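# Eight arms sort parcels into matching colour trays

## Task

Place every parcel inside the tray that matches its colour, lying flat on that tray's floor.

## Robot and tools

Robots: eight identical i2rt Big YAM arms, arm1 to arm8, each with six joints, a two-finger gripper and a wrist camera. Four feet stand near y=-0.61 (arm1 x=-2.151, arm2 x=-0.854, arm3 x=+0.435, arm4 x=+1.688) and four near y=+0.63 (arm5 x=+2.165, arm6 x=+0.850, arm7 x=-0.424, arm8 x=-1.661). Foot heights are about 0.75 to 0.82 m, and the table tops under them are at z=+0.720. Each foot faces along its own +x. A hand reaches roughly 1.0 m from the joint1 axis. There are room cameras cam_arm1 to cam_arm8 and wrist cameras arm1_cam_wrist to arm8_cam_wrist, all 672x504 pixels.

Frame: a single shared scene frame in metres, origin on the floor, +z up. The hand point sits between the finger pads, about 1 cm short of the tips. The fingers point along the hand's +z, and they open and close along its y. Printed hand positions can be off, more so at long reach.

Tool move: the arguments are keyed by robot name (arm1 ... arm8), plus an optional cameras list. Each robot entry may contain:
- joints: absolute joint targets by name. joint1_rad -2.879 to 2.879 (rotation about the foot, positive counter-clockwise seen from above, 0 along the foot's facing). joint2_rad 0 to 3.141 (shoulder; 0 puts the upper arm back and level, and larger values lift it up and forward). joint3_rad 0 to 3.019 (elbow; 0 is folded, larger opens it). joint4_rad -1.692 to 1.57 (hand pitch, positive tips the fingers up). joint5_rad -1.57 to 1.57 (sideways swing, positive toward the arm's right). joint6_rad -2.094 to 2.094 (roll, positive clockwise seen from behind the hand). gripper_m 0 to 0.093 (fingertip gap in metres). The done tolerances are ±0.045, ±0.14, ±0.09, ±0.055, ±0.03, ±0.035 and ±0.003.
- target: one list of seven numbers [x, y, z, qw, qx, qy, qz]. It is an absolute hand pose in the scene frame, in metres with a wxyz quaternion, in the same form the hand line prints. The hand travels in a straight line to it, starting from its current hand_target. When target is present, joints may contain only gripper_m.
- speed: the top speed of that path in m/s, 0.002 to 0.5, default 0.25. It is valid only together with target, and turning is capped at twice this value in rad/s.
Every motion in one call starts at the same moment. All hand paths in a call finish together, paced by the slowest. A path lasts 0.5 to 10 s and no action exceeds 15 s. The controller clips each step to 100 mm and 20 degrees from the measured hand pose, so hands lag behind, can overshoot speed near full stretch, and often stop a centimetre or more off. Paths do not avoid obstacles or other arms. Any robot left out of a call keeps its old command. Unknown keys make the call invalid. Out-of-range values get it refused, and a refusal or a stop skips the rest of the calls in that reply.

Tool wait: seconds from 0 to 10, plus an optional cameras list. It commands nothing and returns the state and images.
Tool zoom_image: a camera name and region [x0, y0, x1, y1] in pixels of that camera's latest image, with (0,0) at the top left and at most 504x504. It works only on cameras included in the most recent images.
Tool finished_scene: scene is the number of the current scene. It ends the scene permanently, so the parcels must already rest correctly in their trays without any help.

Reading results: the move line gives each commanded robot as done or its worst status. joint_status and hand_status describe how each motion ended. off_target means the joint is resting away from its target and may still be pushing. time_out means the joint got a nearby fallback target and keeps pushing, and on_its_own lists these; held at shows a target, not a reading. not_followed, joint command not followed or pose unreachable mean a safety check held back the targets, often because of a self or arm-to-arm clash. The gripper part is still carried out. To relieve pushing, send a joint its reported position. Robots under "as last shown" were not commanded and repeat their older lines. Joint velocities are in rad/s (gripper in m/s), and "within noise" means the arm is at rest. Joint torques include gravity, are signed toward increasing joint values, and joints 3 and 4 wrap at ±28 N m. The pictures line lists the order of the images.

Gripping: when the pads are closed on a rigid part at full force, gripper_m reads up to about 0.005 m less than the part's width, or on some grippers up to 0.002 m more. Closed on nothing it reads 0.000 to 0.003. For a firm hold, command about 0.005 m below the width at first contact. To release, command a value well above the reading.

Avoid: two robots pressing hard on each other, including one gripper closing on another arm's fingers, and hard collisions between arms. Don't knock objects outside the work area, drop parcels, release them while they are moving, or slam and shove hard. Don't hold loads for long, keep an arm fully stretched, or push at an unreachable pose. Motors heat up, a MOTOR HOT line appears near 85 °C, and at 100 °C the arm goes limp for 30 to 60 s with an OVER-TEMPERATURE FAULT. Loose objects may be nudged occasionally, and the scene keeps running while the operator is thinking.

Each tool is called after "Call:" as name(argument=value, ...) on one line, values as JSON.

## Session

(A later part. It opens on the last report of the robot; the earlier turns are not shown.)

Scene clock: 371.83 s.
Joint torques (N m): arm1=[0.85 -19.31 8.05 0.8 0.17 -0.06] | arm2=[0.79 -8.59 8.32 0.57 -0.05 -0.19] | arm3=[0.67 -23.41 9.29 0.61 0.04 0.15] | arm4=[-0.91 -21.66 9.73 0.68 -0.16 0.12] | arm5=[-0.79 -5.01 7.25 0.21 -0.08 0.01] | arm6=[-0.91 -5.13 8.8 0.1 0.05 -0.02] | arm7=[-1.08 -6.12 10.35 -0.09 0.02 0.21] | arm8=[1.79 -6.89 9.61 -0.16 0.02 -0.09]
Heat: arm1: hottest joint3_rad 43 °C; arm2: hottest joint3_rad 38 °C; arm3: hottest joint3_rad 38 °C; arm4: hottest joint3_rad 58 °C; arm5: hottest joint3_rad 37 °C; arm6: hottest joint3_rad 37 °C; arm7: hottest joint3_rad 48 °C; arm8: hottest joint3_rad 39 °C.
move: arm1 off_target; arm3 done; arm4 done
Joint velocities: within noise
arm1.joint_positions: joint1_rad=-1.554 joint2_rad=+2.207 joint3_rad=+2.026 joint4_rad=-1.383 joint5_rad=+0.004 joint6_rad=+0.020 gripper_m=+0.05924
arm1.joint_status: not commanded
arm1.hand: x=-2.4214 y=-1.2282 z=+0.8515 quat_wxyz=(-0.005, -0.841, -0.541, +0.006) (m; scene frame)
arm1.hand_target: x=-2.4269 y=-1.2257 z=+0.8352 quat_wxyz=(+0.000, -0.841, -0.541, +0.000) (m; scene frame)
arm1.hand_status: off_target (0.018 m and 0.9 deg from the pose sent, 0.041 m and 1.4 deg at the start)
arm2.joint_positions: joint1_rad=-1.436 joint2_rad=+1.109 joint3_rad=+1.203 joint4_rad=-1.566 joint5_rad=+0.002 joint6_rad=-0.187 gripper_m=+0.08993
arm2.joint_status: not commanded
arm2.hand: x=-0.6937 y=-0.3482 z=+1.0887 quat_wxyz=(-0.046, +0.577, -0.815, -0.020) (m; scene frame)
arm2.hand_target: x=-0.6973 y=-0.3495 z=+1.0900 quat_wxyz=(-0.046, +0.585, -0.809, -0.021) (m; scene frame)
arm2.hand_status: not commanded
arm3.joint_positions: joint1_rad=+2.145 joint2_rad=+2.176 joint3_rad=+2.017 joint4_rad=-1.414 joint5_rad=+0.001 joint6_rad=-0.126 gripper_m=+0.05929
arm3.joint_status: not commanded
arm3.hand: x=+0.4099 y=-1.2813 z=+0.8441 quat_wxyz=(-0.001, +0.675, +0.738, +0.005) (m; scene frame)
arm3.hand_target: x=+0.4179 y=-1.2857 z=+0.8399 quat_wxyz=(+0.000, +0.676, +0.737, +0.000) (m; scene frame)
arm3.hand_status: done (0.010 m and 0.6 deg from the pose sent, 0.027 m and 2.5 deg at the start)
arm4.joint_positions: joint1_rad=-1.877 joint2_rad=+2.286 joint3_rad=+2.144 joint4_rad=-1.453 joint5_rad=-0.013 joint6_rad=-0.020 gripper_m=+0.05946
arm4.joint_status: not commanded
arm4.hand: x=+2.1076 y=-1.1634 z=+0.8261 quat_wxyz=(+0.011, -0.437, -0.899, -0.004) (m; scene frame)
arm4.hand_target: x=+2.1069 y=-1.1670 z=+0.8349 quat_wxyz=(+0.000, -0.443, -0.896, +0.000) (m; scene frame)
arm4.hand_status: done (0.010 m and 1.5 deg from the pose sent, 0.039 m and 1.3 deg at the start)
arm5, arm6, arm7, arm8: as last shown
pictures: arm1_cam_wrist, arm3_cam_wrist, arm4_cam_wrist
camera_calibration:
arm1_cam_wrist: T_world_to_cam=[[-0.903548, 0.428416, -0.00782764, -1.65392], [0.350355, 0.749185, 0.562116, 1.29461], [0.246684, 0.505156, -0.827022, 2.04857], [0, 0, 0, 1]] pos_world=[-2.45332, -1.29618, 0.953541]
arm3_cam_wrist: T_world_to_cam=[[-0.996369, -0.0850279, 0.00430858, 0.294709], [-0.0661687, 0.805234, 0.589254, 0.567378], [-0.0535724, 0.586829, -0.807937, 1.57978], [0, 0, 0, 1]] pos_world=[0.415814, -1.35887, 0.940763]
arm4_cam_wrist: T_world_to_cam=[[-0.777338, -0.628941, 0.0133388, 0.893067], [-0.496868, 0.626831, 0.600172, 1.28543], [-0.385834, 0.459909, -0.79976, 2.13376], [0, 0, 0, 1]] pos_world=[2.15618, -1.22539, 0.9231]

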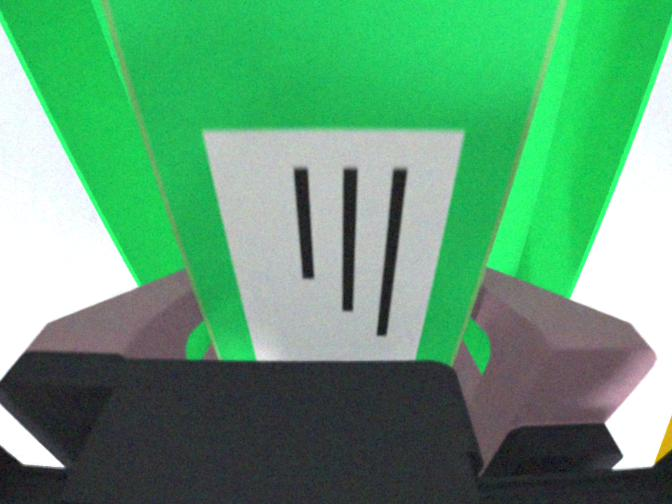

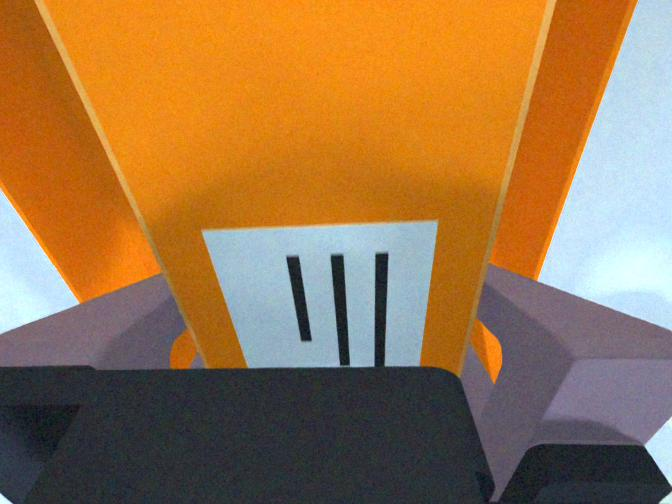

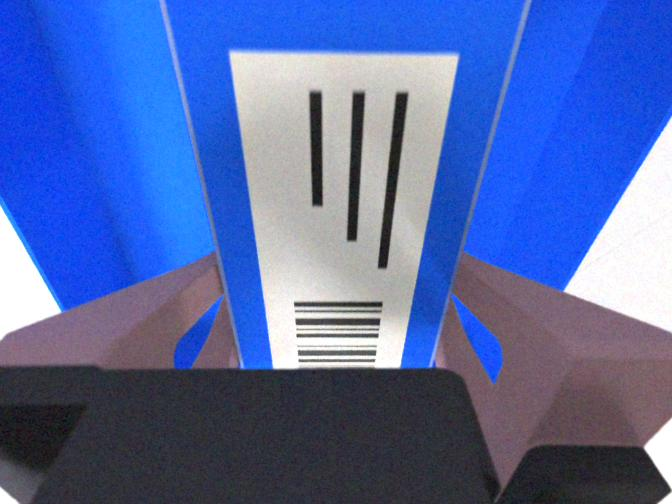

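Call:
move(arm1={"target":[-2.423,-1.226,0.755,0,0.841,0.541,0],"speed":0.18}, arm3={"target":[0.416,-1.286,0.755,0,0.6756,0.7373,0],"speed":0.18}, arm4={"target":[2.104,-1.17,0.755,0,0.443,0.8965,0],"speed":0.18}, cameras=[])

Call:
move(arm1={"joints":{"gripper_m":0.09}}, arm3={"joints":{"gripper_m":0.09}}, arm4={"joints":{"gripper_m":0.09}}, cameras=[])

Call:
move(arm1={"target":[-2.42,-1.22,0.9,0,0.841,0.541,0],"speed":0.25}, arm3={"target":[0.412,-1.28,0.9,0,0.6756,0.7373,0],"speed":0.25}, arm4={"target":[2.1,-1.165,0.9,0,0.443,0.8965,0],"speed":0.25}, cameras=["arm1_cam_wrist","arm3_cam_wrist","arm4_cam_wrist"])

Call:
move(arm1={"joints":{"joint2_rad":1.1,"joint3_rad":1.2,"joint4_rad":-1.57}}, arm3={"joints":{"joint2_rad":1.1,"joint3_rad":1.2,"joint4_rad":-1.57,"joint5_rad":0}}, arm4={"joints":{"joint2_rad":1.1,"joint3_rad":1.2,"joint4_rad":-1.57}}, cameras=[])

Call:
move(arm3={"joints":{"joint1_rad":-1.368,"joint6_rad":-0.09}}, cameras=[])

Call:
move(arm3={"target":[0.7,0.005,0.885,0,-0.585,0.811,0],"speed":0.4}, cameras=["arm3_cam_wrist"])

Scene clock: 390.40 s.
Joint torques (N m): arm1=[1.2 -20.66 8.17 0.75 0.18 -0.02] | arm2=[0.85 -8.59 8.32 0.57 -0.04 -0.19] | arm3=[0.32 -24.29 9.28 0.58 0.02 0.08] | arm4=[-1.32 -18.37 9.63 0.79 -0.15 0.09] | arm5=[-0.32 -4.84 7.12 0.14 -0.06 0] | arm6=[-0.97 -5.13 8.81 0.1 0.05 -0.02] | arm7=[-1.08 -6.24 10.35 -0.1 0.05 0.22] | arm8=[2.08 -7 9.58 -0.13 0 -0.11]
Heat: arm1: hottest joint3_rad 42 °C; arm2: hottest joint3_rad 38 °C; arm3: hottest joint3_rad 37 °C; arm4: hottest joint3_rad 54 °C; arm5: hottest joint3_rad 37 °C; arm6: hottest joint3_rad 36 °C; arm7: hottest joint3_rad 48 °C; arm8: hottest joint3_rad 39 °C.
move: arm1 done; arm3 off_target; arm4 off_target
Joint velocities: within noise
arm1.joint_positions: joint1_rad=-1.554 joint2_rad=+2.283 joint3_rad=+1.917 joint4_rad=-1.216 joint5_rad=+0.004 joint6_rad=+0.020 gripper_m=+0.05924
arm1.joint_status: not commanded
arm1.hand: x=-2.4195 y=-1.2254 z=+0.7617 quat_wxyz=(+0.000, -0.841, -0.541, -0.002) (m; scene frame)
arm1.hand_target: x=-2.4230 y=-1.2258 z=+0.7551 quat_wxyz=(+0.000, -0.841, -0.541, +0.000) (m; scene frame)
arm1.hand_status: done (0.008 m and 0.2 deg from the pose sent, 0.096 m and 0.9 deg at the start)
arm2, arm5, arm6, arm7, arm8: as last shown
arm3.joint_positions: joint1_rad=+2.145 joint2_rad=+2.260 joint3_rad=+1.900 joint4_rad=-1.235 joint5_rad=+0.001 joint6_rad=-0.126 gripper_m=+0.05929
arm3.joint_status: not commanded
arm3.hand: x=+0.4106 y=-1.2779 z=+0.7471 quat_wxyz=(-0.008, +0.675, +0.738, +0.013) (m; scene frame)
arm3.hand_target: x=+0.4159 y=-1.2858 z=+0.7551 quat_wxyz=(+0.000, +0.676, +0.737, +0.000) (m; scene frame)
arm3.hand_status: off_target (0.013 m and 1.7 deg from the pose sent, 0.090 m and 0.6 deg at the start)
arm4.joint_positions: joint1_rad=-1.877 joint2_rad=+2.299 joint3_rad=+2.032 joint4_rad=-1.285 joint5_rad=-0.013 joint6_rad=-0.020 gripper_m=+0.05946
arm4.joint_status: not commanded
arm4.hand: x=+2.1095 y=-1.1672 z=+0.7756 quat_wxyz=(-0.008, -0.437, -0.899, +0.006) (m; scene frame)
arm4.hand_target: x=+2.1037 y=-1.1695 z=+0.7553 quat_wxyz=(+0.000, -0.443, -0.897, +0.000) (m; scene frame)
arm4.hand_status: off_target (0.022 m and 1.4 deg from the pose sent, 0.072 m and 1.5 deg at the start)
pictures: none
No camera images: "cameras" was empty.

Scene clock: 391.03 s.
Joint torques (N m): arm1=[0.62 -20.6 8.13 0.72 0.18 -0.01] | arm2=[0.85 -8.53 8.32 0.57 -0.05 -0.19] | arm3=[0.38 -24.88 9.32 0.55 0.02 0.09] | arm4=[-1.32 -18.37 9.65 0.79 -0.15 0.09] | arm5=[-0.21 -5.19 7.1 0.23 -0.1 0.02] | arm6=[-0.79 -5.19 8.8 0.09 0.05 -0.01] | arm7=[-1.03 -6.18 10.33 -0.13 0.04 0.21] | arm8=[2.08 -6.89 9.61 -0.17 -0.01 -0.11]
Heat: arm1: hottest joint3_rad 42 °C; arm2: hottest joint3_rad 38 °C; arm3: hottest joint3_rad 37 °C; arm4: hottest joint3_rad 53 °C; arm5: hottest joint3_rad 37 °C; arm6: hottest joint3_rad 36 °C; arm7: hottest joint3_rad 48 °C; arm8: hottest joint3_rad 39 °C.
move: arm1 done; arm3 done; arm4 done
Joint velocities: within noise
arm1.joint_positions: joint1_rad=-1.554 joint2_rad=+2.283 joint3_rad=+1.917 joint4_rad=-1.216 joint5_rad=+0.004 joint6_rad=+0.020 gripper_m=+0.08980
arm1.joint_status: all done
arm1.hand: x=-2.4195 y=-1.2254 z=+0.7617 quat_wxyz=(+0.000, -0.841, -0.541, -0.002) (m; scene frame)
arm1.hand_target: x=-2.4230 y=-1.2258 z=+0.7551 quat_wxyz=(+0.000, -0.841, -0.541, +0.000) (m; scene frame)
arm1.hand_status: not commanded
arm2, arm5, arm6, arm7, arm8: as last shown
arm3.joint_positions: joint1_rad=+2.145 joint2_rad=+2.260 joint3_rad=+1.900 joint4_rad=-1.235 joint5_rad=+0.001 joint6_rad=-0.126 gripper_m=+0.08989
arm3.joint_status: all done
arm3.hand: x=+0.4106 y=-1.2779 z=+0.7471 quat_wxyz=(-0.008, +0.675, +0.738, +0.013) (m; scene frame)
arm3.hand_target: x=+0.4159 y=-1.2858 z=+0.7551 quat_wxyz=(+0.000, +0.676, +0.737, +0.000) (m; scene frame)
arm3.hand_status: not commanded
arm4.joint_positions: joint1_rad=-1.877 joint2_rad=+2.299 joint3_rad=+2.032 joint4_rad=-1.285 joint5_rad=-0.013 joint6_rad=-0.020 gripper_m=+0.08983
arm4.joint_status: all done
arm4.hand: x=+2.1095 y=-1.1671 z=+0.7756 quat_wxyz=(-0.008, -0.437, -0.899, +0.005) (m; scene frame)
arm4.hand_target: x=+2.1037 y=-1.1695 z=+0.7553 quat_wxyz=(+0.000, -0.443, -0.897, +0.000) (m; scene frame)
arm4.hand_status: not commanded
pictures: none
No camera images: "cameras" was empty.

Scene clock: 392.60 s.
Joint torques (N m): arm1=[1.2 -18.55 11.88 -0.14 0.17 0] | arm2=[0.85 -8.59 8.32 0.57 -0.05 -0.19] | arm3=[-0.15 -24.47 14.19 -0.32 0.02 0.04] | arm4=[-1.55 -17.96 14.3 -0.27 -0.14 0.05] | arm5=[-0.97 -4.66 7.16 0.08 -0.11 0.02] | arm6=[-0.91 -5.07 8.8 0.1 0.05 -0.01] | arm7=[-1.03 -6.18 10.36 -0.1 0.04 0.21] | arm8=[2.32 -7 9.68 -0.2 0.01 -0.12]
Heat: arm1: hottest joint3_rad 42 °C; arm2: hottest joint3_rad 38 °C; arm3: hottest joint3_rad 37 °C; arm4: hottest joint3_rad 53 °C; arm5: hottest joint3_rad 37 °C; arm6: hottest joint3_rad 36 °C; arm7: hottest joint3_rad 48 °C; arm8: hottest joint3_rad 39 °C.
move: arm1 done; arm3 off_target; arm4 off_target
Joint velocities: within noise
arm1.joint_positions: joint1_rad=-1.554 joint2_rad=+2.146 joint3_rad=+2.049 joint4_rad=-1.487 joint5_rad=+0.004 joint6_rad=+0.020 gripper_m=+0.08990
arm1.joint_status: not commanded
arm1.hand: x=-2.4145 y=-1.2120 z=+0.8995 quat_wxyz=(+0.001, -0.841, -0.542, -0.003) (m; scene frame)
arm1.hand_target: x=-2.4197 y=-1.2197 z=+0.8998 quat_wxyz=(+0.000, -0.841, -0.541, +0.000) (m; scene frame)
arm1.hand_status: done (0.010 m and 0.4 deg from the pose sent, 0.138 m and 0.2 deg at the start)
arm2, arm5, arm6, arm8: as last shown
arm3.joint_positions: joint1_rad=+2.145 joint2_rad=+2.144 joint3_rad=+2.044 joint4_rad=-1.514 joint5_rad=+0.001 joint6_rad=-0.126 gripper_m=+0.08997
arm3.joint_status: not commanded
arm3.hand: x=+0.4103 y=-1.2657 z=+0.8758 quat_wxyz=(-0.014, +0.674, +0.738, +0.020) (m; scene frame)
arm3.hand_target: x=+0.4119 y=-1.2787 z=+0.9003 quat_wxyz=(+0.001, +0.676, +0.737, +0.000) (m; scene frame)
arm3.hand_status: off_target (0.028 m and 2.8 deg from the pose sent, 0.153 m and 1.7 deg at the start; pose on its path clipped on 8 of 47 steps)
arm4.joint_positions: joint1_rad=-1.877 joint2_rad=+2.205 joint3_rad=+2.191 joint4_rad=-1.569 joint5_rad=-0.013 joint6_rad=-0.020 gripper_m=+0.08992
arm4.joint_status: not commanded
arm4.hand: x=+2.1003 y=-1.1517 z=+0.8979 quat_wxyz=(+0.006, -0.437, -0.899, -0.002) (m; scene frame)
arm4.hand_target: x=+2.0995 y=-1.1645 z=+0.8999 quat_wxyz=(-0.001, -0.443, -0.897, +0.000) (m; scene frame)
arm4.hand_status: off_target (0.013 m and 1.0 deg from the pose sent, 0.125 m and 1.4 deg at the start)
arm7.joint_positions: joint1_rad=-1.045 joint2_rad=+1.102 joint3_rad=+1.200 joint4_rad=-1.559 joint5_rad=-0.002 joint6_rad=+0.190 gripper_m=+0.09010
arm7.joint_status: not commanded
arm7.hand: x=-0.4598 y=+0.2979 z=+1.0904 quat_wxyz=(-0.040, -0.805, -0.591, +0.036) (m; scene frame)
arm7.hand_target: x=-0.4626 y=+0.3011 z=+1.0907 quat_wxyz=(-0.036, -0.811, -0.584, +0.034) (m; scene frame)
arm7.hand_status: not commanded
pictures: arm1_cam_wrist, arm3_cam_wrist, arm4_cam_wrist
camera_calibration:
arm1_cam_wrist: T_world_to_cam=[[-0.903851, 0.427789, -0.00706632, -1.65652], [0.344988, 0.738474, 0.579344, 1.21157], [0.253056, 0.521203, -0.815052, 2.10239], [0, 0, 0, 1]] pos_world=[-2.44724, -1.28184, 0.999932]
arm3_cam_wrist: T_world_to_cam=[[-0.996391, -0.0848761, -0.000483668, 0.300649], [-0.0668725, 0.781505, 0.620305, 0.479209], [-0.0522711, 0.618098, -0.784361, 1.61475], [0, 0, 0, 1]] pos_world=[0.416014, -1.34706, 0.969437]
arm4_cam_wrist: T_world_to_cam=[[-0.777354, -0.628922, 0.0133647, 0.893692], [-0.501239, 0.632095, 0.590944, 1.25483], [-0.380106, 0.452674, -0.806602, 2.16883], [0, 0, 0, 1]] pos_world=[2.14807, -1.21288, 0.995905]

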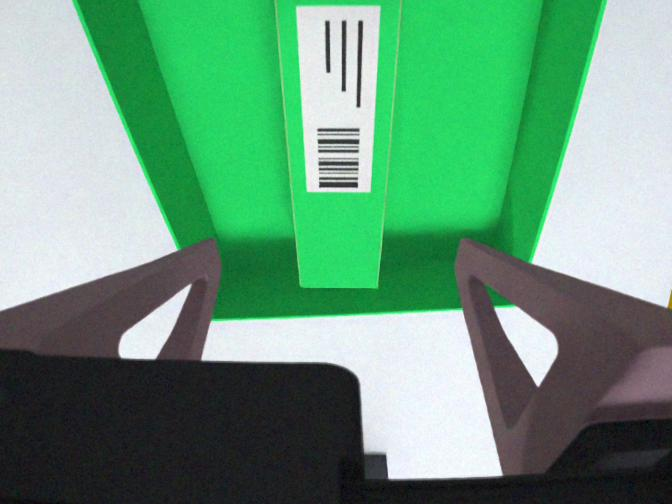

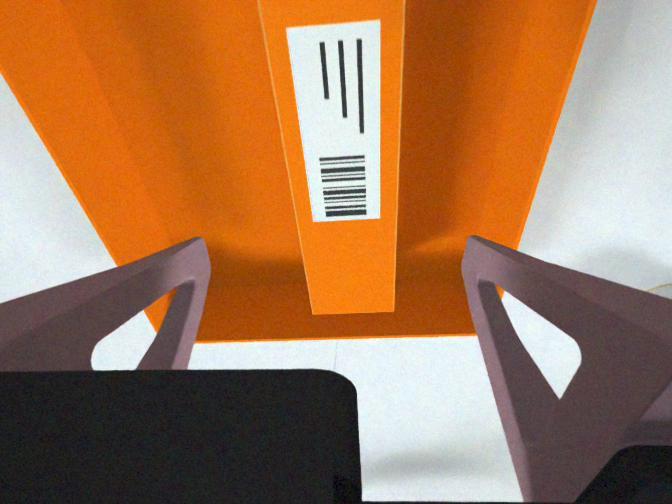

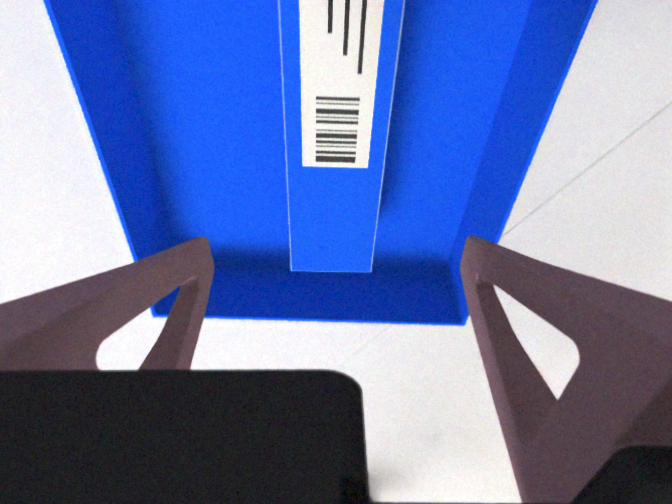

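Scene clock: 394.50 s.
Joint torques (N m): arm1=[1.44 -5.77 8.08 0.27 0.15 0.02] | arm2=[0.85 -8.53 8.34 0.57 -0.05 -0.19] | arm3=[-0.09 -9.41 9.47 0.05 -0.17 0.03] | arm4=[-1.26 -5.95 9.76 0.42 -0.14 0.05] | arm5=[-0.38 -5.13 7.27 0.25 -0.09 0.01] | arm6=[-0.91 -5.07 8.79 0.1 0.05 -0.01] | arm7=[-1.14 -6.18 10.36 -0.12 0.04 0.22] | arm8=[1.96 -6.95 9.62 -0.18 0 -0.08]
Heat: arm1: hottest joint3_rad 42 °C; arm2: hottest joint3_rad 38 °C; arm3: hottest joint3_rad 37 °C; arm4: hottest joint3_rad 53 °C; arm5: hottest joint3_rad 37 °C; arm6: hottest joint3_rad 36 °C; arm7: hottest joint3_rad 48 °C; arm8: hottest joint3_rad 39 °C.
move: arm1 done; arm3 done; arm4 done
Joint velocities: within noise
arm1.joint_positions: joint1_rad=-1.554 joint2_rad=+1.105 joint3_rad=+1.211 joint4_rad=-1.563 joint5_rad=+0.004 joint6_rad=+0.020 gripper_m=+0.08990
arm1.joint_status: all done
arm1.hand: x=-2.2802 y=-0.8968 z=+1.0641 quat_wxyz=(-0.035, -0.839, -0.540, +0.050) (m; scene frame)
arm1.hand_target: x=-2.2792 y=-0.8919 z=+1.0609 quat_wxyz=(-0.030, -0.840, -0.540, +0.045) (m; scene frame)
arm1.hand_status: not commanded
arm2, arm5, arm6, arm7, arm8: as last shown
arm3.joint_positions: joint1_rad=+2.145 joint2_rad=+1.115 joint3_rad=+1.198 joint4_rad=-1.563 joint5_rad=+0.001 joint6_rad=-0.126 gripper_m=+0.08997
arm3.joint_status: all done
arm3.hand: x=+0.4215 y=-0.9321 z=+1.0369 quat_wxyz=(+0.029, +0.674, +0.737, -0.031) (m; scene frame)
arm3.hand_target: x=+0.4232 y=-0.9286 z=+1.0420 quat_wxyz=(+0.033, +0.675, +0.736, -0.034) (m; scene frame)
arm3.hand_status: not commanded
arm4.joint_positions: joint1_rad=-1.877 joint2_rad=+1.110 joint3_rad=+1.208 joint4_rad=-1.569 joint5_rad=-0.013 joint6_rad=-0.020 gripper_m=+0.08992
arm4.joint_status: all done
arm4.hand: x=+1.8847 y=-0.8622 z=+1.0466 quat_wxyz=(-0.044, -0.436, -0.899, +0.024) (m; scene frame)
arm4.hand_target: x=+1.8797 y=-0.8615 z=+1.0463 quat_wxyz=(-0.045, -0.442, -0.896, +0.023) (m; scene frame)
arm4.hand_status: not commanded
pictures: none
No camera images: "cameras" was empty.

Scene clock: 397.13 s.
Joint torques (N m): arm1=[1.55 -5.66 8.05 0.2 0.18 -0.01] | arm2=[0.85 -8.53 8.32 0.55 -0.05 -0.19] | arm3=[-1.73 -9.41 9.48 0.06 -0.18 0.11] | arm4=[-1.32 -6.01 9.76 0.42 -0.14 0.05] | arm5=[-0.21 -4.95 7.17 0.28 -0.06 -0.02] | arm6=[-0.91 -5.19 8.8 0.1 0.05 -0.01] | arm7=[-1.14 -5.95 10.35 -0.09 0.03 0.2] | arm8=[2.02 -7.06 9.62 -0.14 0.02 -0.1]
Heat: arm1: hottest joint3_rad 42 °C; arm2: hottest joint3_rad 38 °C; arm3: hottest joint3_rad 37 °C; arm4: hottest joint3_rad 52 °C; arm5: hottest joint3_rad 37 °C; arm6: hottest joint3_rad 36 °C; arm7: hottest joint3_rad 48 °C; arm8: hottest joint3_rad 39 °C.
move: arm3 done
Joint velocities: within noise
arm1, arm2, arm4, arm5, arm6, arm7, arm8: as last shown
arm1.hand: x=-2.2801 y=-0.8968 z=+1.0641 quat_wxyz=(-0.035, -0.839, -0.540, +0.050) (m; scene frame)
arm1.hand_target: x=-2.2791 y=-0.8919 z=+1.0609 quat_wxyz=(-0.030, -0.840, -0.540, +0.045) (m; scene frame)
arm3.joint_positions: joint1_rad=-1.354 joint2_rad=+1.115 joint3_rad=+1.198 joint4_rad=-1.563 joint5_rad=+0.001 joint6_rad=-0.105 gripper_m=+0.09003
arm3.joint_status: all done
arm3.hand: x=+0.5567 y=-0.3191 z=+1.0412 quat_wxyz=(-0.043, +0.597, -0.800, -0.023) (m; scene frame)
arm3.hand_target: x=+0.5591 y=-0.3242 z=+1.0463 quat_wxyz=(-0.047, +0.586, -0.809, -0.026) (m; scene frame)
arm3.hand_status: not commanded
pictures: none
No camera images: "cameras" was empty.

Scene clock: 399.33 s.
Joint torques (N m): arm1=[1.32 -5.95 8.02 0.35 0.16 -0.03] | arm2=[0.85 -8.59 8.32 0.57 -0.04 -0.19] | arm3=[-1.67 -23.41 14.06 -0.18 -0.27 0.12] | arm4=[-1.32 -5.95 9.76 0.42 -0.14 0.05] | arm5=[-0.44 -5.36 7.12 0.18 -0.08 0.02] | arm6=[-0.85 -5.13 8.79 0.1 0.05 -0.01] | arm7=[-1.03 -6.18 10.36 -0.09 0.04 0.2] | arm8=[1.9 -6.83 9.65 -0.12 0.01 -0.1]
Heat: arm1: hottest joint3_rad 42 °C; arm2: hottest joint3_rad 38 °C; arm3: hottest joint3_rad 37 °C; arm4: hottest joint3_rad 52 °C; arm5: hottest joint3_rad 37 °C; arm6: hottest joint3_rad 36 °C; arm7: hottest joint3_rad 48 °C; arm8: hottest joint3_rad 39 °C.
move: arm3 off_target
Joint velocities: within noise
arm1, arm2, arm4, arm5, arm6, arm7, arm8: as last shown
arm3.joint_positions: joint1_rad=-1.354 joint2_rad=+2.164 joint3_rad=+2.034 joint4_rad=-1.486 joint5_rad=+0.001 joint6_rad=-0.101 gripper_m=+0.09003
arm3.joint_status: not commanded
arm3.hand: x=+0.6877 y=-0.0055 z=+0.8679 quat_wxyz=(+0.015, +0.596, -0.802, +0.011) (m; scene frame)
arm3.hand_target: x=+0.6997 y=+0.0039 z=+0.8851 quat_wxyz=(-0.001, +0.585, -0.811, +0.000) (m; scene frame)
arm3.hand_status: off_target (0.024 m and 2.7 deg from the pose sent, 0.387 m and 5.9 deg at the start; pose on its path clipped on 8 of 66 steps)
pictures: arm3_cam_wrist
camera_calibration:
arm3_cam_wrist: T_world_to_cam=[[0.956124, -0.292787, 0.0101403, -0.669144], [-0.237441, -0.754182, 0.612234, -0.366353], [-0.171607, -0.58778, -0.790611, 0.924939], [0, 0, 0, 1]] pos_world=[0.711523, 0.0714465, 0.962346]

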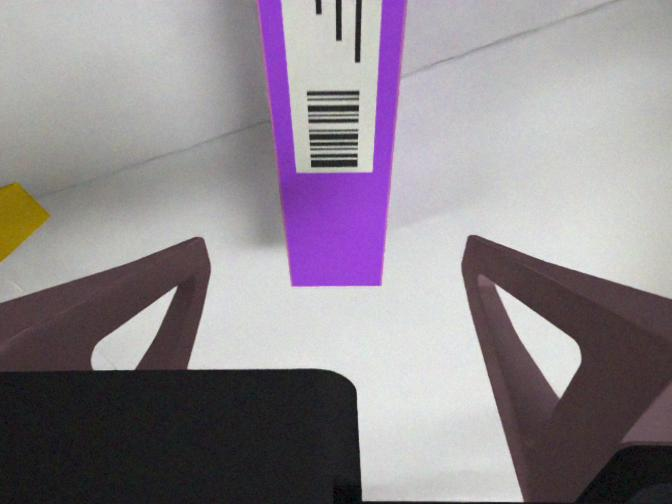

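Call:
move(arm3={"target":[0.702,0.025,0.744,0,-0.585,0.811,0],"speed":0.25}, cameras=[])

Call:
move(arm3={"joints":{"gripper_m":0.042}}, cameras=[])

Call:
move(arm3={"target":[0.70,0.01,0.89,0,-0.585,0.811,0],"speed":0.25}, cameras=[])

Call:
move(arm3={"joints":{"joint2_rad":1.2,"joint3_rad":1.2,"joint4_rad":-1.57,"joint5_rad":0}}, cameras=[])

Call:
move(arm3={"joints":{"joint1_rad":0.178,"joint6_rad":-0.43}}, arm2={"joints":{"joint1_rad":-2.03,"joint6_rad":0.45}}, cameras=[])

Call:
move(arm3={"target":[-0.215,-0.31,0.875,0,1,0,0],"speed":0.4}, cameras=["cam_arm3","arm3_cam_wrist"])

Call:
move(arm3={"target":[-0.215,-0.305,0.744,0,1,0,0],"speed":0.2}, cameras=[])

Call:
move(arm3={"joints":{"gripper_m":0.09}}, cameras=[])

Call:
move(arm3={"target":[-0.205,-0.31,0.9,0,1,0,0],"speed":0.25}, cameras=["arm3_cam_wrist"])

Call:
move(arm3={"joints":{"joint2_rad":1.1,"joint3_rad":1.2,"joint4_rad":-1.57,"joint5_rad":0}}, cameras=[])

Call:
move(arm2={"target":[-0.215,-0.31,0.885,0,0,1,0],"speed":0.4}, cameras=["arm2_cam_wrist"])

Scene clock: 421.03 s.
Joint torques (N m): arm1=[1.2 -5.6 8.06 0.28 0.16 -0.01] | arm2=[0.79 -8.53 8.32 0.55 -0.05 -0.19] | arm3=[-0.97 -24.64 10.52 0.49 -0.25 0.13] | arm4=[-1.26 -5.95 9.76 0.42 -0.14 0.05] | arm5=[-0.62 -5.25 7.16 0.27 -0.05 0.01] | arm6=[-0.79 -5.13 8.8 0.1 0.05 -0.01] | arm7=[-1.14 -6.42 10.33 -0.12 0.04 0.22] | arm8=[2.2 -6.89 9.57 -0.14 0 -0.09]
Heat: arm1: hottest joint3_rad 41 °C; arm2: hottest joint3_rad 38 °C; arm3: hottest joint3_rad 39 °C; arm4: hottest joint3_rad 49 °C; arm5: hottest joint3_rad 37 °C; arm6: hottest joint3_rad 36 °C; arm7: hottest joint3_rad 48 °C; arm8: hottest joint3_rad 39 °C.
move: arm3 off_target
Joint velocities: within noise
arm1, arm2, arm4, arm7: as last shown
arm1.hand: x=-2.2802 y=-0.8968 z=+1.0641 quat_wxyz=(-0.035, -0.839, -0.540, +0.050) (m; scene frame)
arm1.hand_target: x=-2.2792 y=-0.8919 z=+1.0609 quat_wxyz=(-0.030, -0.840, -0.540, +0.045) (m; scene frame)
arm3.joint_positions: joint1_rad=-1.354 joint2_rad=+2.328 joint3_rad=+1.969 joint4_rad=-1.253 joint5_rad=+0.000 joint6_rad=-0.092 gripper_m=+0.09003
arm3.joint_status: not commanded
arm3.hand: x=+0.6962 y=+0.0151 z=+0.7359 quat_wxyz=(+0.014, +0.593, -0.805, +0.010) (m; scene frame)
arm3.hand_target: x=+0.7019 y=+0.0246 z=+0.7442 quat_wxyz=(+0.000, +0.585, -0.811, +0.000) (m; scene frame)
arm3.hand_status: off_target (0.014 m and 2.2 deg from the pose sent, 0.128 m and 2.7 deg at the start)
arm5.joint_positions: joint1_rad=+1.575 joint2_rad=+1.105 joint3_rad=+1.196 joint4_rad=-1.563 joint5_rad=+0.001 joint6_rad=+0.103 gripper_m=+0.08989
arm5.joint_status: not commanded
arm5.hand: x=+2.0825 y=+0.3356 z=+1.0777 quat_wxyz=(+0.031, +0.821, +0.569, -0.035) (m; scene frame)
arm5.hand_target: x=+2.0840 y=+0.3371 z=+1.0806 quat_wxyz=(+0.031, +0.822, +0.568, -0.036) (m; scene frame)
arm5.hand_status: not commanded
arm6.joint_positions: joint1_rad=-1.180 joint2_rad=+1.110 joint3_rad=+1.196 joint4_rad=-1.564 joint5_rad=+0.000 joint6_rad=+0.083 gripper_m=+0.08988
arm6.joint_status: not commanded
arm6.hand: x=+0.7786 y=+0.3188 z=+1.1053 quat_wxyz=(-0.031, -0.807, -0.589, +0.035) (m; scene frame)
arm6.hand_target: x=+0.7780 y=+0.3214 z=+1.1095 quat_wxyz=(-0.033, -0.810, -0.584, +0.038) (m; scene frame)
arm6.hand_status: not commanded
arm8.joint_positions: joint1_rad=+0.335 joint2_rad=+1.111 joint3_rad=+1.205 joint4_rad=-1.565 joint5_rad=-0.002 joint6_rad=+0.108 gripper_m=+0.08992
arm8.joint_status: not commanded
arm8.hand: x=-1.7466 y=+0.3477 z=+1.0491 quat_wxyz=(-0.033, -0.826, -0.561, +0.038) (m; scene frame)
arm8.hand_target: x=-1.7456 y=+0.3516 z=+1.0503 quat_wxyz=(-0.033, -0.824, -0.564, +0.039) (m; scene frame)
arm8.hand_status: not commanded
pictures: none
No camera images: "cameras" was empty.

Scene clock: 421.63 s.
Joint torques (N m): arm1=[1.14 -5.89 7.99 0.21 0.18 -0.01] | arm2=[0.85 -8.59 8.34 0.57 -0.05 -0.19] | arm3=[-0.85 -25.11 10.5 0.46 -0.25 0.12] | arm4=[-1.32 -5.95 9.76 0.42 -0.14 0.05] | arm5=[-0.38 -5.19 7.12 0.29 -0.07 0.03] | arm6=[-0.91 -5.19 8.81 0.1 0.05 -0.01] | arm7=[-0.97 -6.3 10.37 -0.09 0.05 0.21] | arm8=[2.02 -6.95 9.54 -0.17 0.01 -0.1]
Heat: arm1: hottest joint3_rad 41 °C; arm2: hottest joint3_rad 38 °C; arm3: hottest joint3_rad 39 °C; arm4: hottest joint3_rad 49 °C; arm5: hottest joint3_rad 37 °C; arm6: hottest joint3_rad 36 °C; arm7: hottest joint3_rad 48 °C; arm8: hottest joint3_rad 39 °C.
move: arm3 off_target
Joint velocities: within noise
arm1, arm4, arm5, arm6, arm7, arm8: as last shown
arm1.hand: x=-2.2801 y=-0.8968 z=+1.0641 quat_wxyz=(-0.035, -0.839, -0.540, +0.050) (m; scene frame)
arm1.hand_target: x=-2.2791 y=-0.8919 z=+1.0609 quat_wxyz=(-0.030, -0.840, -0.540, +0.045) (m; scene frame)
arm2.joint_positions: joint1_rad=-1.436 joint2_rad=+1.109 joint3_rad=+1.203 joint4_rad=-1.566 joint5_rad=+0.002 joint6_rad=-0.187 gripper_m=+0.08993
arm2.joint_status: not commanded
arm2.hand: x=-0.6937 y=-0.3482 z=+1.0887 quat_wxyz=(-0.046, +0.577, -0.815, -0.020) (m; scene frame)
arm2.hand_target: x=-0.6973 y=-0.3495 z=+1.0900 quat_wxyz=(-0.046, +0.585, -0.809, -0.021) (m; scene frame)
arm2.hand_status: not commanded
arm3.joint_positions: joint1_rad=-1.354 joint2_rad=+2.328 joint3_rad=+1.969 joint4_rad=-1.253 joint5_rad=+0.000 joint6_rad=-0.092 gripper_m=+0.05877
arm3.joint_status: gripper_m off_target (ended at +0.05880, target +0.04200)
arm3.hand: x=+0.6962 y=+0.0151 z=+0.7359 quat_wxyz=(+0.014, +0.593, -0.805, +0.010) (m; scene frame)
arm3.hand_target: x=+0.7019 y=+0.0246 z=+0.7442 quat_wxyz=(+0.000, +0.585, -0.811, +0.000) (m; scene frame)
arm3.hand_status: not commanded
pictures: none
No camera images: "cameras" was empty.

Scene clock: 423.20 s.
Joint torques (N m): arm1=[1.61 -6.07 8.03 0.21 0.18 0] | arm2=[0.79 -8.53 8.32 0.57 -0.05 -0.19] | arm3=[-1.44 -25.7 14.26 -0.44 -0.24 0.07] | arm4=[-1.32 -6.01 9.76 0.42 -0.14 0.05] | arm5=[-0.62 -4.95 7.1 0.24 -0.09 -0.01] | arm6=[-0.85 -5.13 8.81 0.1 0.05 -0.01] | arm7=[-1.2 -6.3 10.4 -0.09 0.04 0.2] | arm8=[2.14 -6.89 9.58 -0.2 0 -0.1]
Heat: arm1: hottest joint3_rad 41 °C; arm2: hottest joint3_rad 38 °C; arm3: hottest joint3_rad 39 °C; arm4: hottest joint3_rad 48 °C; arm5: hottest joint3_rad 37 °C; arm6: hottest joint3_rad 36 °C; arm7: hottest joint3_rad 48 °C; arm8: hottest joint3_rad 39 °C.
move: arm3 off_target
Joint velocities: within noise
arm1, arm2, arm4, arm5, arm6, arm7, arm8: as last shown
arm1.hand: x=-2.2802 y=-0.8968 z=+1.0641 quat_wxyz=(-0.035, -0.839, -0.540, +0.050) (m; scene frame)
arm1.hand_target: x=-2.2792 y=-0.8919 z=+1.0609 quat_wxyz=(-0.030, -0.840, -0.540, +0.045) (m; scene frame)
arm3.joint_positions: joint1_rad=-1.354 joint2_rad=+2.197 joint3_rad=+2.068 joint4_rad=-1.508 joint5_rad=+0.000 joint6_rad=-0.092 gripper_m=+0.05877
arm3.joint_status: not commanded
arm3.hand: x=+0.6888 y=-0.0018 z=+0.8594 quat_wxyz=(+0.025, +0.592, -0.805, +0.017) (m; scene frame)
arm3.hand_target: x=+0.6994 y=+0.0085 z=+0.8902 quat_wxyz=(-0.001, +0.585, -0.811, +0.000) (m; scene frame)
arm3.hand_status: off_target (0.035 m and 3.6 deg from the pose sent, 0.154 m and 2.2 deg at the start; pose on its path clipped on 9 of 47 steps)
pictures: none
No camera images: "cameras" was empty.

Scene clock: 424.83 s.
Joint torques (N m): arm1=[1.03 -5.83 7.95 0.24 0.16 -0.02] | arm2=[0.85 -8.53 8.32 0.57 -0.05 -0.19] | arm3=[-1.38 -10.58 9.59 -0.08 -0.13 0.06] | arm4=[-1.32 -5.95 9.76 0.42 -0.14 0.05] | arm5=[-0.67 -4.54 7.19 0.23 -0.09 0.02] | arm6=[-0.91 -5.13 8.8 0.09 0.05 -0.01] | arm7=[-1.08 -6.18 10.37 -0.12 0.02 0.21] | arm8=[1.73 -6.83 9.59 -0.17 0 -0.1]
Heat: arm1: hottest joint3_rad 41 °C; arm2: hottest joint3_rad 38 °C; arm3: hottest joint3_rad 39 °C; arm4: hottest joint3_rad 48 °C; arm5: hottest joint3_rad 37 °C; arm6: hottest joint3_rad 36 °C; arm7: hottest joint3_rad 48 °C; arm8: hottest joint3_rad 39 °C.
move: arm3 done
Joint velocities: within noise
arm1, arm2, arm4, arm5, arm6, arm7, arm8: as last shown
arm3.joint_positions: joint1_rad=-1.354 joint2_rad=+1.214 joint3_rad=+1.195 joint4_rad=-1.564 joint5_rad=+0.000 joint6_rad=-0.092 gripper_m=+0.05877
arm3.joint_status: all done
arm3.hand: x=+0.5617 y=-0.3067 z=+1.0101 quat_wxyz=(+0.001, +0.593, -0.805, +0.003) (m; scene frame)
arm3.hand_target: x=+0.5637 y=-0.3099 z=+1.0163 quat_wxyz=(-0.004, +0.585, -0.811, -0.001) (m; scene frame)
arm3.hand_status: not commanded
pictures: none
No camera images: "cameras" was empty.

Scene clock: 426.70 s.
Joint torques (N m): arm1=[1.03 -5.66 8.1 0.25 0.16 -0.02] | arm2=[-0.38 -8.53 8.31 0.57 0 0.07] | arm3=[0.38 -10.7 9.55 -0.12 -0.12 -0.21] | arm4=[-1.32 -6.01 9.76 0.42 -0.14 0.05] | arm5=[-0.67 -5.36 7.12 0.32 -0.05 -0.02] | arm6=[-0.85 -5.07 8.81 0.12 0.06 -0.01] | arm7=[-1.32 -6.12 10.35 -0.13 0.04 0.21] | arm8=[1.73 -7.06 9.63 -0.14 -0.01 -0.11]
Heat: arm1: hottest joint3_rad 41 °C; arm2: hottest joint3_rad 38 °C; arm3: hottest joint3_rad 39 °C; arm4: hottest joint3_rad 48 °C; arm5: hottest joint3_rad 37 °C; arm6: hottest joint3_rad 36 °C; arm7: hottest joint3_rad 48 °C; arm8: hottest joint3_rad 39 °C.
move: arm2 done; arm3 done
Joint velocities: within noise
arm1, arm4, arm5, arm6, arm8: as last shown
arm2.joint_positions: joint1_rad=-2.022 joint2_rad=+1.109 joint3_rad=+1.203 joint4_rad=-1.566 joint5_rad=+0.002 joint6_rad=+0.436 gripper_m=+0.08994
arm2.joint_status: all done
arm2.hand: x=-0.5682 y=-0.4830 z=+1.0885 quat_wxyz=(-0.045, +0.011, -0.999, -0.021) (m; scene frame)
arm2.hand_target: x=-0.5699 y=-0.4863 z=+1.0898 quat_wxyz=(-0.046, +0.000, -0.999, -0.022) (m; scene frame)
arm2.hand_status: not commanded
arm3.joint_positions: joint1_rad=+0.164 joint2_rad=+1.214 joint3_rad=+1.195 joint4_rad=-1.564 joint5_rad=-0.001 joint6_rad=-0.415 gripper_m=+0.05873
arm3.joint_status: all done
arm3.hand: x=+0.1344 y=-0.4696 z=+1.0068 quat_wxyz=(+0.000, +1.000, -0.016, +0.008) (m; scene frame)
arm3.hand_target: x=+0.1345 y=-0.4746 z=+1.0130 quat_wxyz=(-0.003, +1.000, -0.001, +0.003) (m; scene frame)
arm3.hand_status: not commanded
arm7.joint_positions: joint1_rad=-1.045 joint2_rad=+1.102 joint3_rad=+1.200 joint4_rad=-1.559 joint5_rad=-0.002 joint6_rad=+0.190 gripper_m=+0.09010
arm7.joint_status: not commanded
arm7.hand: x=-0.4598 y=+0.2979 z=+1.0904 quat_wxyz=(-0.040, -0.805, -0.591, +0.036) (m; scene frame)
arm7.hand_target: x=-0.4626 y=+0.3011 z=+1.0907 quat_wxyz=(-0.036, -0.811, -0.584, +0.034) (m; scene frame)
arm7.hand_status: not commanded
pictures: none
No camera images: "cameras" was empty.

Scene clock: 429.30 s.
Joint torques (N m): arm1=[1.26 -5.95 8.03 0.28 0.17 -0.02] | arm2=[-0.38 -8.59 8.32 0.55 0 0.07] | arm3=[-0.03 -25 14.45 -0.29 -0.3 -0.22] | arm4=[-1.32 -5.95 9.76 0.42 -0.14 0.05] | arm5=[-0.38 -5.01 7.15 0.25 -0.06 -0.02] | arm6=[-0.91 -5.13 8.8 0.12 0.05 -0.01] | arm7=[-1.14 -6.18 10.36 -0.1 0.02 0.21] | arm8=[2.14 -6.89 9.55 -0.18 0.01 -0.1]
Heat: arm1: hottest joint3_rad 41 °C; arm2: hottest joint3_rad 38 °C; arm3: hottest joint3_rad 39 °C; arm4: hottest joint3_rad 48 °C; arm5: hottest joint3_rad 37 °C; arm6: hottest joint3_rad 36 °C; arm7: hottest joint3_rad 48 °C; arm8: hottest joint3_rad 39 °C.
move: arm3 off_target
Joint velocities: within noise
arm1.joint_positions: joint1_rad=-1.554 joint2_rad=+1.105 joint3_rad=+1.211 joint4_rad=-1.563 joint5_rad=+0.004 joint6_rad=+0.020 gripper_m=+0.08990
arm1.joint_status: not commanded
arm1.hand: x=-2.2802 y=-0.8968 z=+1.0641 quat_wxyz=(-0.035, -0.839, -0.540, +0.050) (m; scene frame)
arm1.hand_target: x=-2.2792 y=-0.8919 z=+1.0609 quat_wxyz=(-0.030, -0.840, -0.540, +0.045) (m; scene frame)
arm1.hand_status: not commanded
arm2, arm5, arm6, arm7, arm8: as last shown
arm2.hand_target: x=-0.5699 y=-0.4863 z=+1.0898 quat_wxyz=(-0.046, +0.001, -0.999, -0.022) (m; scene frame)
arm3.joint_positions: joint1_rad=+0.164 joint2_rad=+2.324 joint3_rad=+2.311 joint4_rad=-1.592 joint5_rad=-0.003 joint6_rad=-0.420 gripper_m=+0.05873
arm3.joint_status: not commanded
arm3.hand: x=-0.2004 y=-0.3088 z=+0.8594 quat_wxyz=(+0.006, +1.000, -0.013, +0.017) (m; scene frame)
arm3.hand_target: x=-0.2140 y=-0.3106 z=+0.8751 quat_wxyz=(+0.000, +1.000, +0.000, -0.001) (m; scene frame)
arm3.hand_status: off_target (0.021 m and 2.6 deg from the pose sent, 0.406 m and 2.0 deg at the start; pose on its path clipped on 17 of 78 steps)
arm4.joint_positions: joint1_rad=-1.877 joint2_rad=+1.110 joint3_rad=+1.208 joint4_rad=-1.569 joint5_rad=-0.013 joint6_rad=-0.020 gripper_m=+0.08992
arm4.joint_status: not commanded
arm4.hand: x=+1.8847 y=-0.8622 z=+1.0466 quat_wxyz=(-0.044, -0.436, -0.899, +0.024) (m; scene frame)
arm4.hand_target: x=+1.8797 y=-0.8615 z=+1.0463 quat_wxyz=(-0.045, -0.442, -0.896, +0.023) (m; scene frame)
arm4.hand_status: not commanded
pictures: arm3_cam_wrist, cam_arm3
camera_calibration:
arm3_cam_wrist: T_world_to_cam=[[0.0307247, 0.999527, -0.00115204, 0.314617], [0.791804, -0.023636, 0.610318, -0.367269], [0.610002, -0.019664, -0.792156, 0.920945], [0, 0, 0, 1]] pos_world=[-0.28064, -0.305039, 0.954045]

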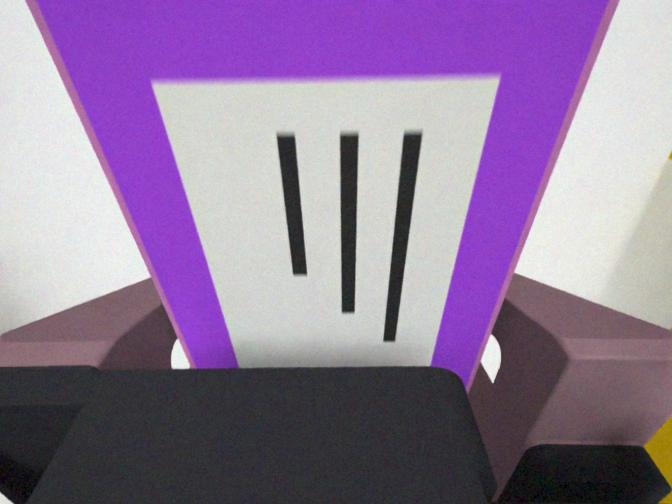

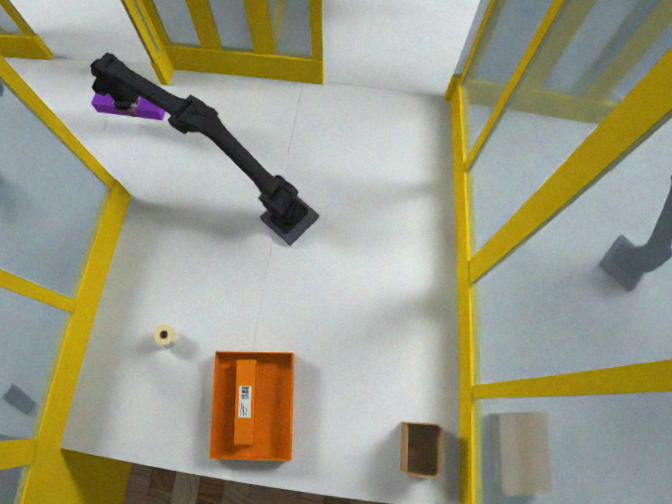

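Scene clock: 430.70 s.
Joint torques (N m): arm1=[1.38 -5.77 8.09 0.17 0.16 -0.02] | arm2=[-0.38 -8.59 8.32 0.57 0.01 0.07] | arm3=[-0.5 -26.75 9.74 0.57 -0.3 -0.19] | arm4=[-1.32 -6.01 9.76 0.4 -0.14 0.05] | arm5=[-0.62 -5.13 7.2 0.2 -0.08 -0.02] | arm6=[-0.91 -5.07 8.79 0.1 0.05 -0.01] | arm7=[-1.03 -6.36 10.36 -0.1 0.04 0.21] | arm8=[1.96 -6.89 9.58 -0.14 0.01 -0.09]
Heat: arm1: hottest joint3_rad 41 °C; arm2: hottest joint3_rad 38 °C; arm3: hottest joint3_rad 39 °C; arm4: hottest joint3_rad 48 °C; arm5: hottest joint3_rad 37 °C; arm6: hottest joint3_rad 36 °C; arm7: hottest joint3_rad 48 °C; arm8: hottest joint3_rad 39 °C.
move: arm3 off_target
Joint velocities: within noise
arm1, arm2, arm4, arm5, arm6, arm7, arm8: as last shown
arm3.joint_positions: joint1_rad=+0.164 joint2_rad=+2.410 joint3_rad=+2.147 joint4_rad=-1.334 joint5_rad=-0.004 joint6_rad=-0.426 gripper_m=+0.05873
arm3.joint_status: not commanded
arm3.hand: x=-0.2063 y=-0.3050 z=+0.7373 quat_wxyz=(+0.004, +1.000, -0.010, +0.014) (m; scene frame)
arm3.hand_target: x=-0.2149 y=-0.3052 z=+0.7443 quat_wxyz=(+0.000, +1.000, +0.000, +0.000) (m; scene frame)
arm3.hand_status: off_target (0.011 m and 2.0 deg from the pose sent, 0.116 m and 2.6 deg at the start)
pictures: none
No camera images: "cameras" was empty.

Scene clock: 431.33 s.
Joint torques (N m): arm1=[1.49 -5.89 8.1 0.28 0.16 0.01] | arm2=[-0.38 -8.59 8.31 0.55 0.01 0.07] | arm3=[-0.5 -26.58 9.72 0.58 -0.3 -0.22] | arm4=[-1.32 -5.95 9.76 0.4 -0.14 0.05] | arm5=[-0.62 -4.72 7.27 0.24 -0.06 0.03] | arm6=[-0.91 -5.13 8.81 0.1 0.05 -0.01] | arm7=[-1.2 -6.24 10.32 -0.12 0.03 0.21] | arm8=[1.73 -6.71 9.63 -0.13 0.02 -0.1]
Heat: arm1: hottest joint3_rad 41 °C; arm2: hottest joint3_rad 38 °C; arm3: hottest joint2_rad 38 °C; arm4: hottest joint3_rad 48 °C; arm5: hottest joint3_rad 37 °C; arm6: hottest joint3_rad 36 °C; arm7: hottest joint3_rad 48 °C; arm8: hottest joint3_rad 39 °C.
move: arm3 done
Joint velocities: within noise
arm1, arm2, arm4, arm5, arm6, arm7, arm8: as last shown
arm3.joint_positions: joint1_rad=+0.164 joint2_rad=+2.410 joint3_rad=+2.147 joint4_rad=-1.334 joint5_rad=-0.004 joint6_rad=-0.426 gripper_m=+0.08988
arm3.joint_status: all done
arm3.hand: x=-0.2063 y=-0.3050 z=+0.7373 quat_wxyz=(+0.004, +1.000, -0.010, +0.014) (m; scene frame)
arm3.hand_target: x=-0.2149 y=-0.3052 z=+0.7443 quat_wxyz=(+0.000, +1.000, +0.000, +0.000) (m; scene frame)
arm3.hand_status: not commanded
pictures: none
No camera images: "cameras" was empty.

Scene clock: 433.10 s.
Joint torques (N m): arm1=[1.26 -6.07 7.95 0.28 0.16 -0.01] | arm2=[-0.38 -8.53 8.32 0.55 0 0.07] | arm3=[-0.44 -25.29 14.23 -0.51 -0.3 -0.22] | arm4=[-1.26 -5.95 9.74 0.42 -0.14 0.05] | arm5=[-0.5 -4.84 6.98 0.12 -0.04 -0.01] | arm6=[-0.85 -5.13 8.8 0.12 0.05 -0.02] | arm7=[-1.03 -6.12 10.37 -0.1 0.03 0.2] | arm8=[1.96 -6.77 9.57 -0.13 0.01 -0.11]
Heat: arm1: hottest joint3_rad 41 °C; arm2: hottest joint3_rad 38 °C; arm3: hottest joint3_rad 39 °C; arm4: hottest joint3_rad 47 °C; arm5: hottest joint3_rad 37 °C; arm6: hottest joint3_rad 36 °C; arm7: hottest joint3_rad 48 °C; arm8: hottest joint3_rad 39 °C.
move: arm3 off_target
Joint velocities: within noise
arm1, arm2, arm4, arm7: as last shown
arm3.joint_positions: joint1_rad=+0.164 joint2_rad=+2.297 joint3_rad=+2.313 joint4_rad=-1.628 joint5_rad=-0.004 joint6_rad=-0.427 gripper_m=+0.08997
arm3.joint_status: not commanded
arm3.hand: x=-0.1933 y=-0.3124 z=+0.8790 quat_wxyz=(+0.007, +1.000, -0.010, +0.020) (m; scene frame)
arm3.hand_target: x=-0.2040 y=-0.3106 z=+0.9002 quat_wxyz=(-0.001, +1.000, +0.000, -0.001) (m; scene frame)
arm3.hand_status: off_target (0.024 m and 2.7 deg from the pose sent, 0.163 m and 2.1 deg at the start; pose on its path clipped on 10 of 53 steps)
arm5.joint_positions: joint1_rad=+1.575 joint2_rad=+1.105 joint3_rad=+1.196 joint4_rad=-1.563 joint5_rad=+0.001 joint6_rad=+0.103 gripper_m=+0.08989
arm5.joint_status: not commanded
arm5.hand: x=+2.0825 y=+0.3356 z=+1.0777 quat_wxyz=(+0.031, +0.821, +0.569, -0.035) (m; scene frame)
arm5.hand_target: x=+2.0840 y=+0.3371 z=+1.0806 quat_wxyz=(+0.031, +0.822, +0.568, -0.036) (m; scene frame)
arm5.hand_status: not commanded
arm6.joint_positions: joint1_rad=-1.180 joint2_rad=+1.110 joint3_rad=+1.196 joint4_rad=-1.564 joint5_rad=+0.000 joint6_rad=+0.083 gripper_m=+0.08988
arm6.joint_status: not commanded
arm6.hand: x=+0.7786 y=+0.3188 z=+1.1053 quat_wxyz=(-0.031, -0.807, -0.589, +0.035) (m; scene frame)
arm6.hand_target: x=+0.7780 y=+0.3214 z=+1.1095 quat_wxyz=(-0.033, -0.810, -0.584, +0.038) (m; scene frame)
arm6.hand_status: not commanded
arm8.joint_positions: joint1_rad=+0.335 joint2_rad=+1.111 joint3_rad=+1.205 joint4_rad=-1.565 joint5_rad=-0.002 joint6_rad=+0.108 gripper_m=+0.08992
arm8.joint_status: not commanded
arm8.hand: x=-1.7466 y=+0.3477 z=+1.0491 quat_wxyz=(-0.033, -0.826, -0.561, +0.038) (m; scene frame)
arm8.hand_target: x=-1.7456 y=+0.3516 z=+1.0503 quat_wxyz=(-0.033, -0.824, -0.564, +0.039) (m; scene frame)
arm8.hand_status: not commanded
pictures: arm3_cam_wrist
camera_calibration:
arm3_cam_wrist: T_world_to_cam=[[0.0239678, 0.999703, -0.00449332, 0.319796], [0.788344, -0.0161362, 0.615023, -0.387372], [0.614767, -0.018283, -0.788497, 0.930201], [0, 0, 0, 1]] pos_world=[-0.274139, -0.308945, 0.97314]

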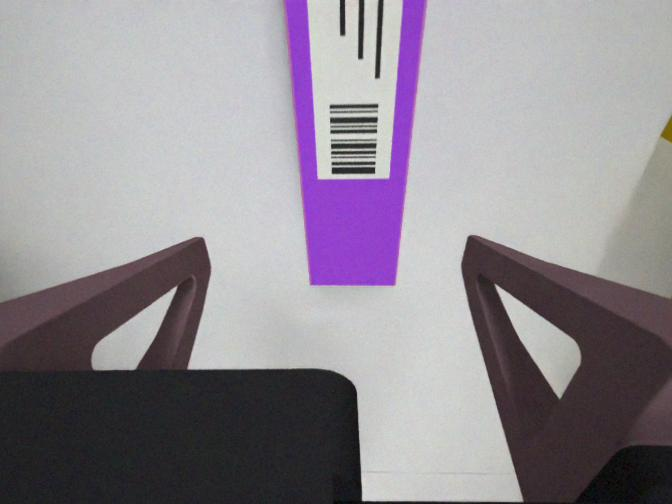

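Scene clock: 434.83 s.
Joint torques (N m): arm1=[1.14 -5.6 8.02 0.34 0.19 0] | arm2=[-0.32 -8.59 8.32 0.55 0 0.07] | arm3=[-0.44 -9.88 9.52 0.49 0 -0.21] | arm4=[-1.32 -6.01 9.76 0.4 -0.14 0.05] | arm5=[0.32 -5.54 7.05 0.2 -0.08 0] | arm6=[-0.85 -5.07 8.81 0.12 0.05 -0.01] | arm7=[-1.14 -6.12 10.36 -0.14 0.04 0.21] | arm8=[1.9 -7 9.62 -0.21 0.01 -0.09]
Heat: arm1: hottest joint3_rad 41 °C; arm2: hottest joint3_rad 38 °C; arm3: hottest joint3_rad 38 °C; arm4: hottest joint3_rad 47 °C; arm5: hottest joint3_rad 37 °C; arm6: hottest joint3_rad 36 °C; arm7: hottest joint3_rad 48 °C; arm8: hottest joint3_rad 39 °C.
move: arm3 done
Joint velocities: within noise
arm1, arm2, arm4, arm5, arm6, arm7, arm8: as last shown
arm3.joint_positions: joint1_rad=+0.164 joint2_rad=+1.122 joint3_rad=+1.197 joint4_rad=-1.576 joint5_rad=-0.004 joint6_rad=-0.428 gripper_m=+0.08997
arm3.joint_status: all done
arm3.hand: x=+0.1481 y=-0.4770 z=+1.0354 quat_wxyz=(-0.016, +0.999, -0.009, -0.029) (m; scene frame)
arm3.hand_target: x=+0.1490 y=-0.4779 z=+1.0430 quat_wxyz=(-0.024, +0.999, +0.000, -0.043) (m; scene frame)
arm3.hand_status: not commanded
pictures: none
No camera images: "cameras" was empty.

Scene clock: 437.23 s.
Joint torques (N m): arm1=[1.2 -6.12 8.03 0.28 0.19 -0.01] | arm2=[0.09 -25.17 11.93 0.17 0 0.08] | arm3=[-0.32 -9.88 9.55 0.46 0 -0.2] | arm4=[-1.32 -5.95 9.74 0.4 -0.14 0.05] | arm5=[0.38 -5.3 7.2 0.23 -0.05 0.03] | arm6=[-0.85 -5.13 8.79 0.12 0.05 -0.01] | arm7=[-1.08 -6.24 10.33 -0.09 0.04 0.22] | arm8=[1.96 -6.71 9.59 -0.17 -0.01 -0.11]
Heat: arm1: hottest joint3_rad 41 °C; arm2: hottest joint3_rad 38 °C; arm3: hottest joint3_rad 38 °C; arm4: hottest joint3_rad 47 °C; arm5: hottest joint3_rad 37 °C; arm6: hottest joint3_rad 36 °C; arm7: hottest joint3_rad 48 °C; arm8: hottest joint3_rad 39 °C.
move: arm2 done
Joint velocities: within noise
arm1, arm4, arm5, arm6, arm7, arm8: as last shown
arm2.joint_positions: joint1_rad=-2.022 joint2_rad=+2.299 joint3_rad=+2.203 joint4_rad=-1.488 joint5_rad=+0.002 joint6_rad=+0.443 gripper_m=+0.08994
arm2.joint_status: not commanded
arm2.hand: x=-0.2246 y=-0.3132 z=+0.8834 quat_wxyz=(+0.005, +0.008, -1.000, +0.003) (m; scene frame)
arm2.hand_target: x=-0.2155 y=-0.3101 z=+0.8849 quat_wxyz=(-0.001, +0.000, -1.000, +0.000) (m; scene frame)
arm2.hand_status: done (0.010 m and 1.2 deg from the pose sent, 0.443 m and 5.8 deg at the start)
arm3.joint_positions: joint1_rad=+0.164 joint2_rad=+1.121 joint3_rad=+1.197 joint4_rad=-1.576 joint5_rad=-0.004 joint6_rad=-0.428 gripper_m=+0.08997
arm3.joint_status: not commanded
arm3.hand: x=+0.1482 y=-0.4770 z=+1.0355 quat_wxyz=(-0.016, +0.999, -0.009, -0.030) (m; scene frame)
arm3.hand_target: x=+0.1490 y=-0.4779 z=+1.0431 quat_wxyz=(-0.024, +0.999, +0.000, -0.043) (m; scene frame)
arm3.hand_status: not commanded
pictures: arm2_cam_wrist
camera_calibration:
arm2_cam_wrist: T_world_to_cam=[[0.0107612, -0.999769, 0.0185893, -0.328343], [-0.805952, 0.00233195, 0.591976, -0.698828], [-0.591883, -0.0213524, -0.805741, 0.692629], [0, 0, 0, 1]] pos_world=[-0.149733, -0.311849, 0.977872]

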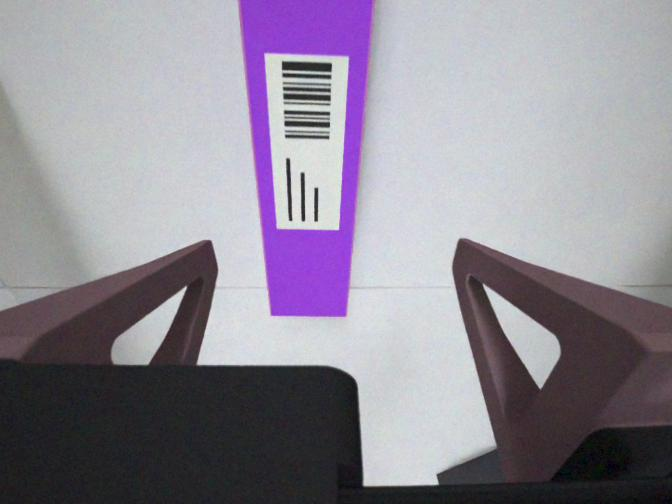

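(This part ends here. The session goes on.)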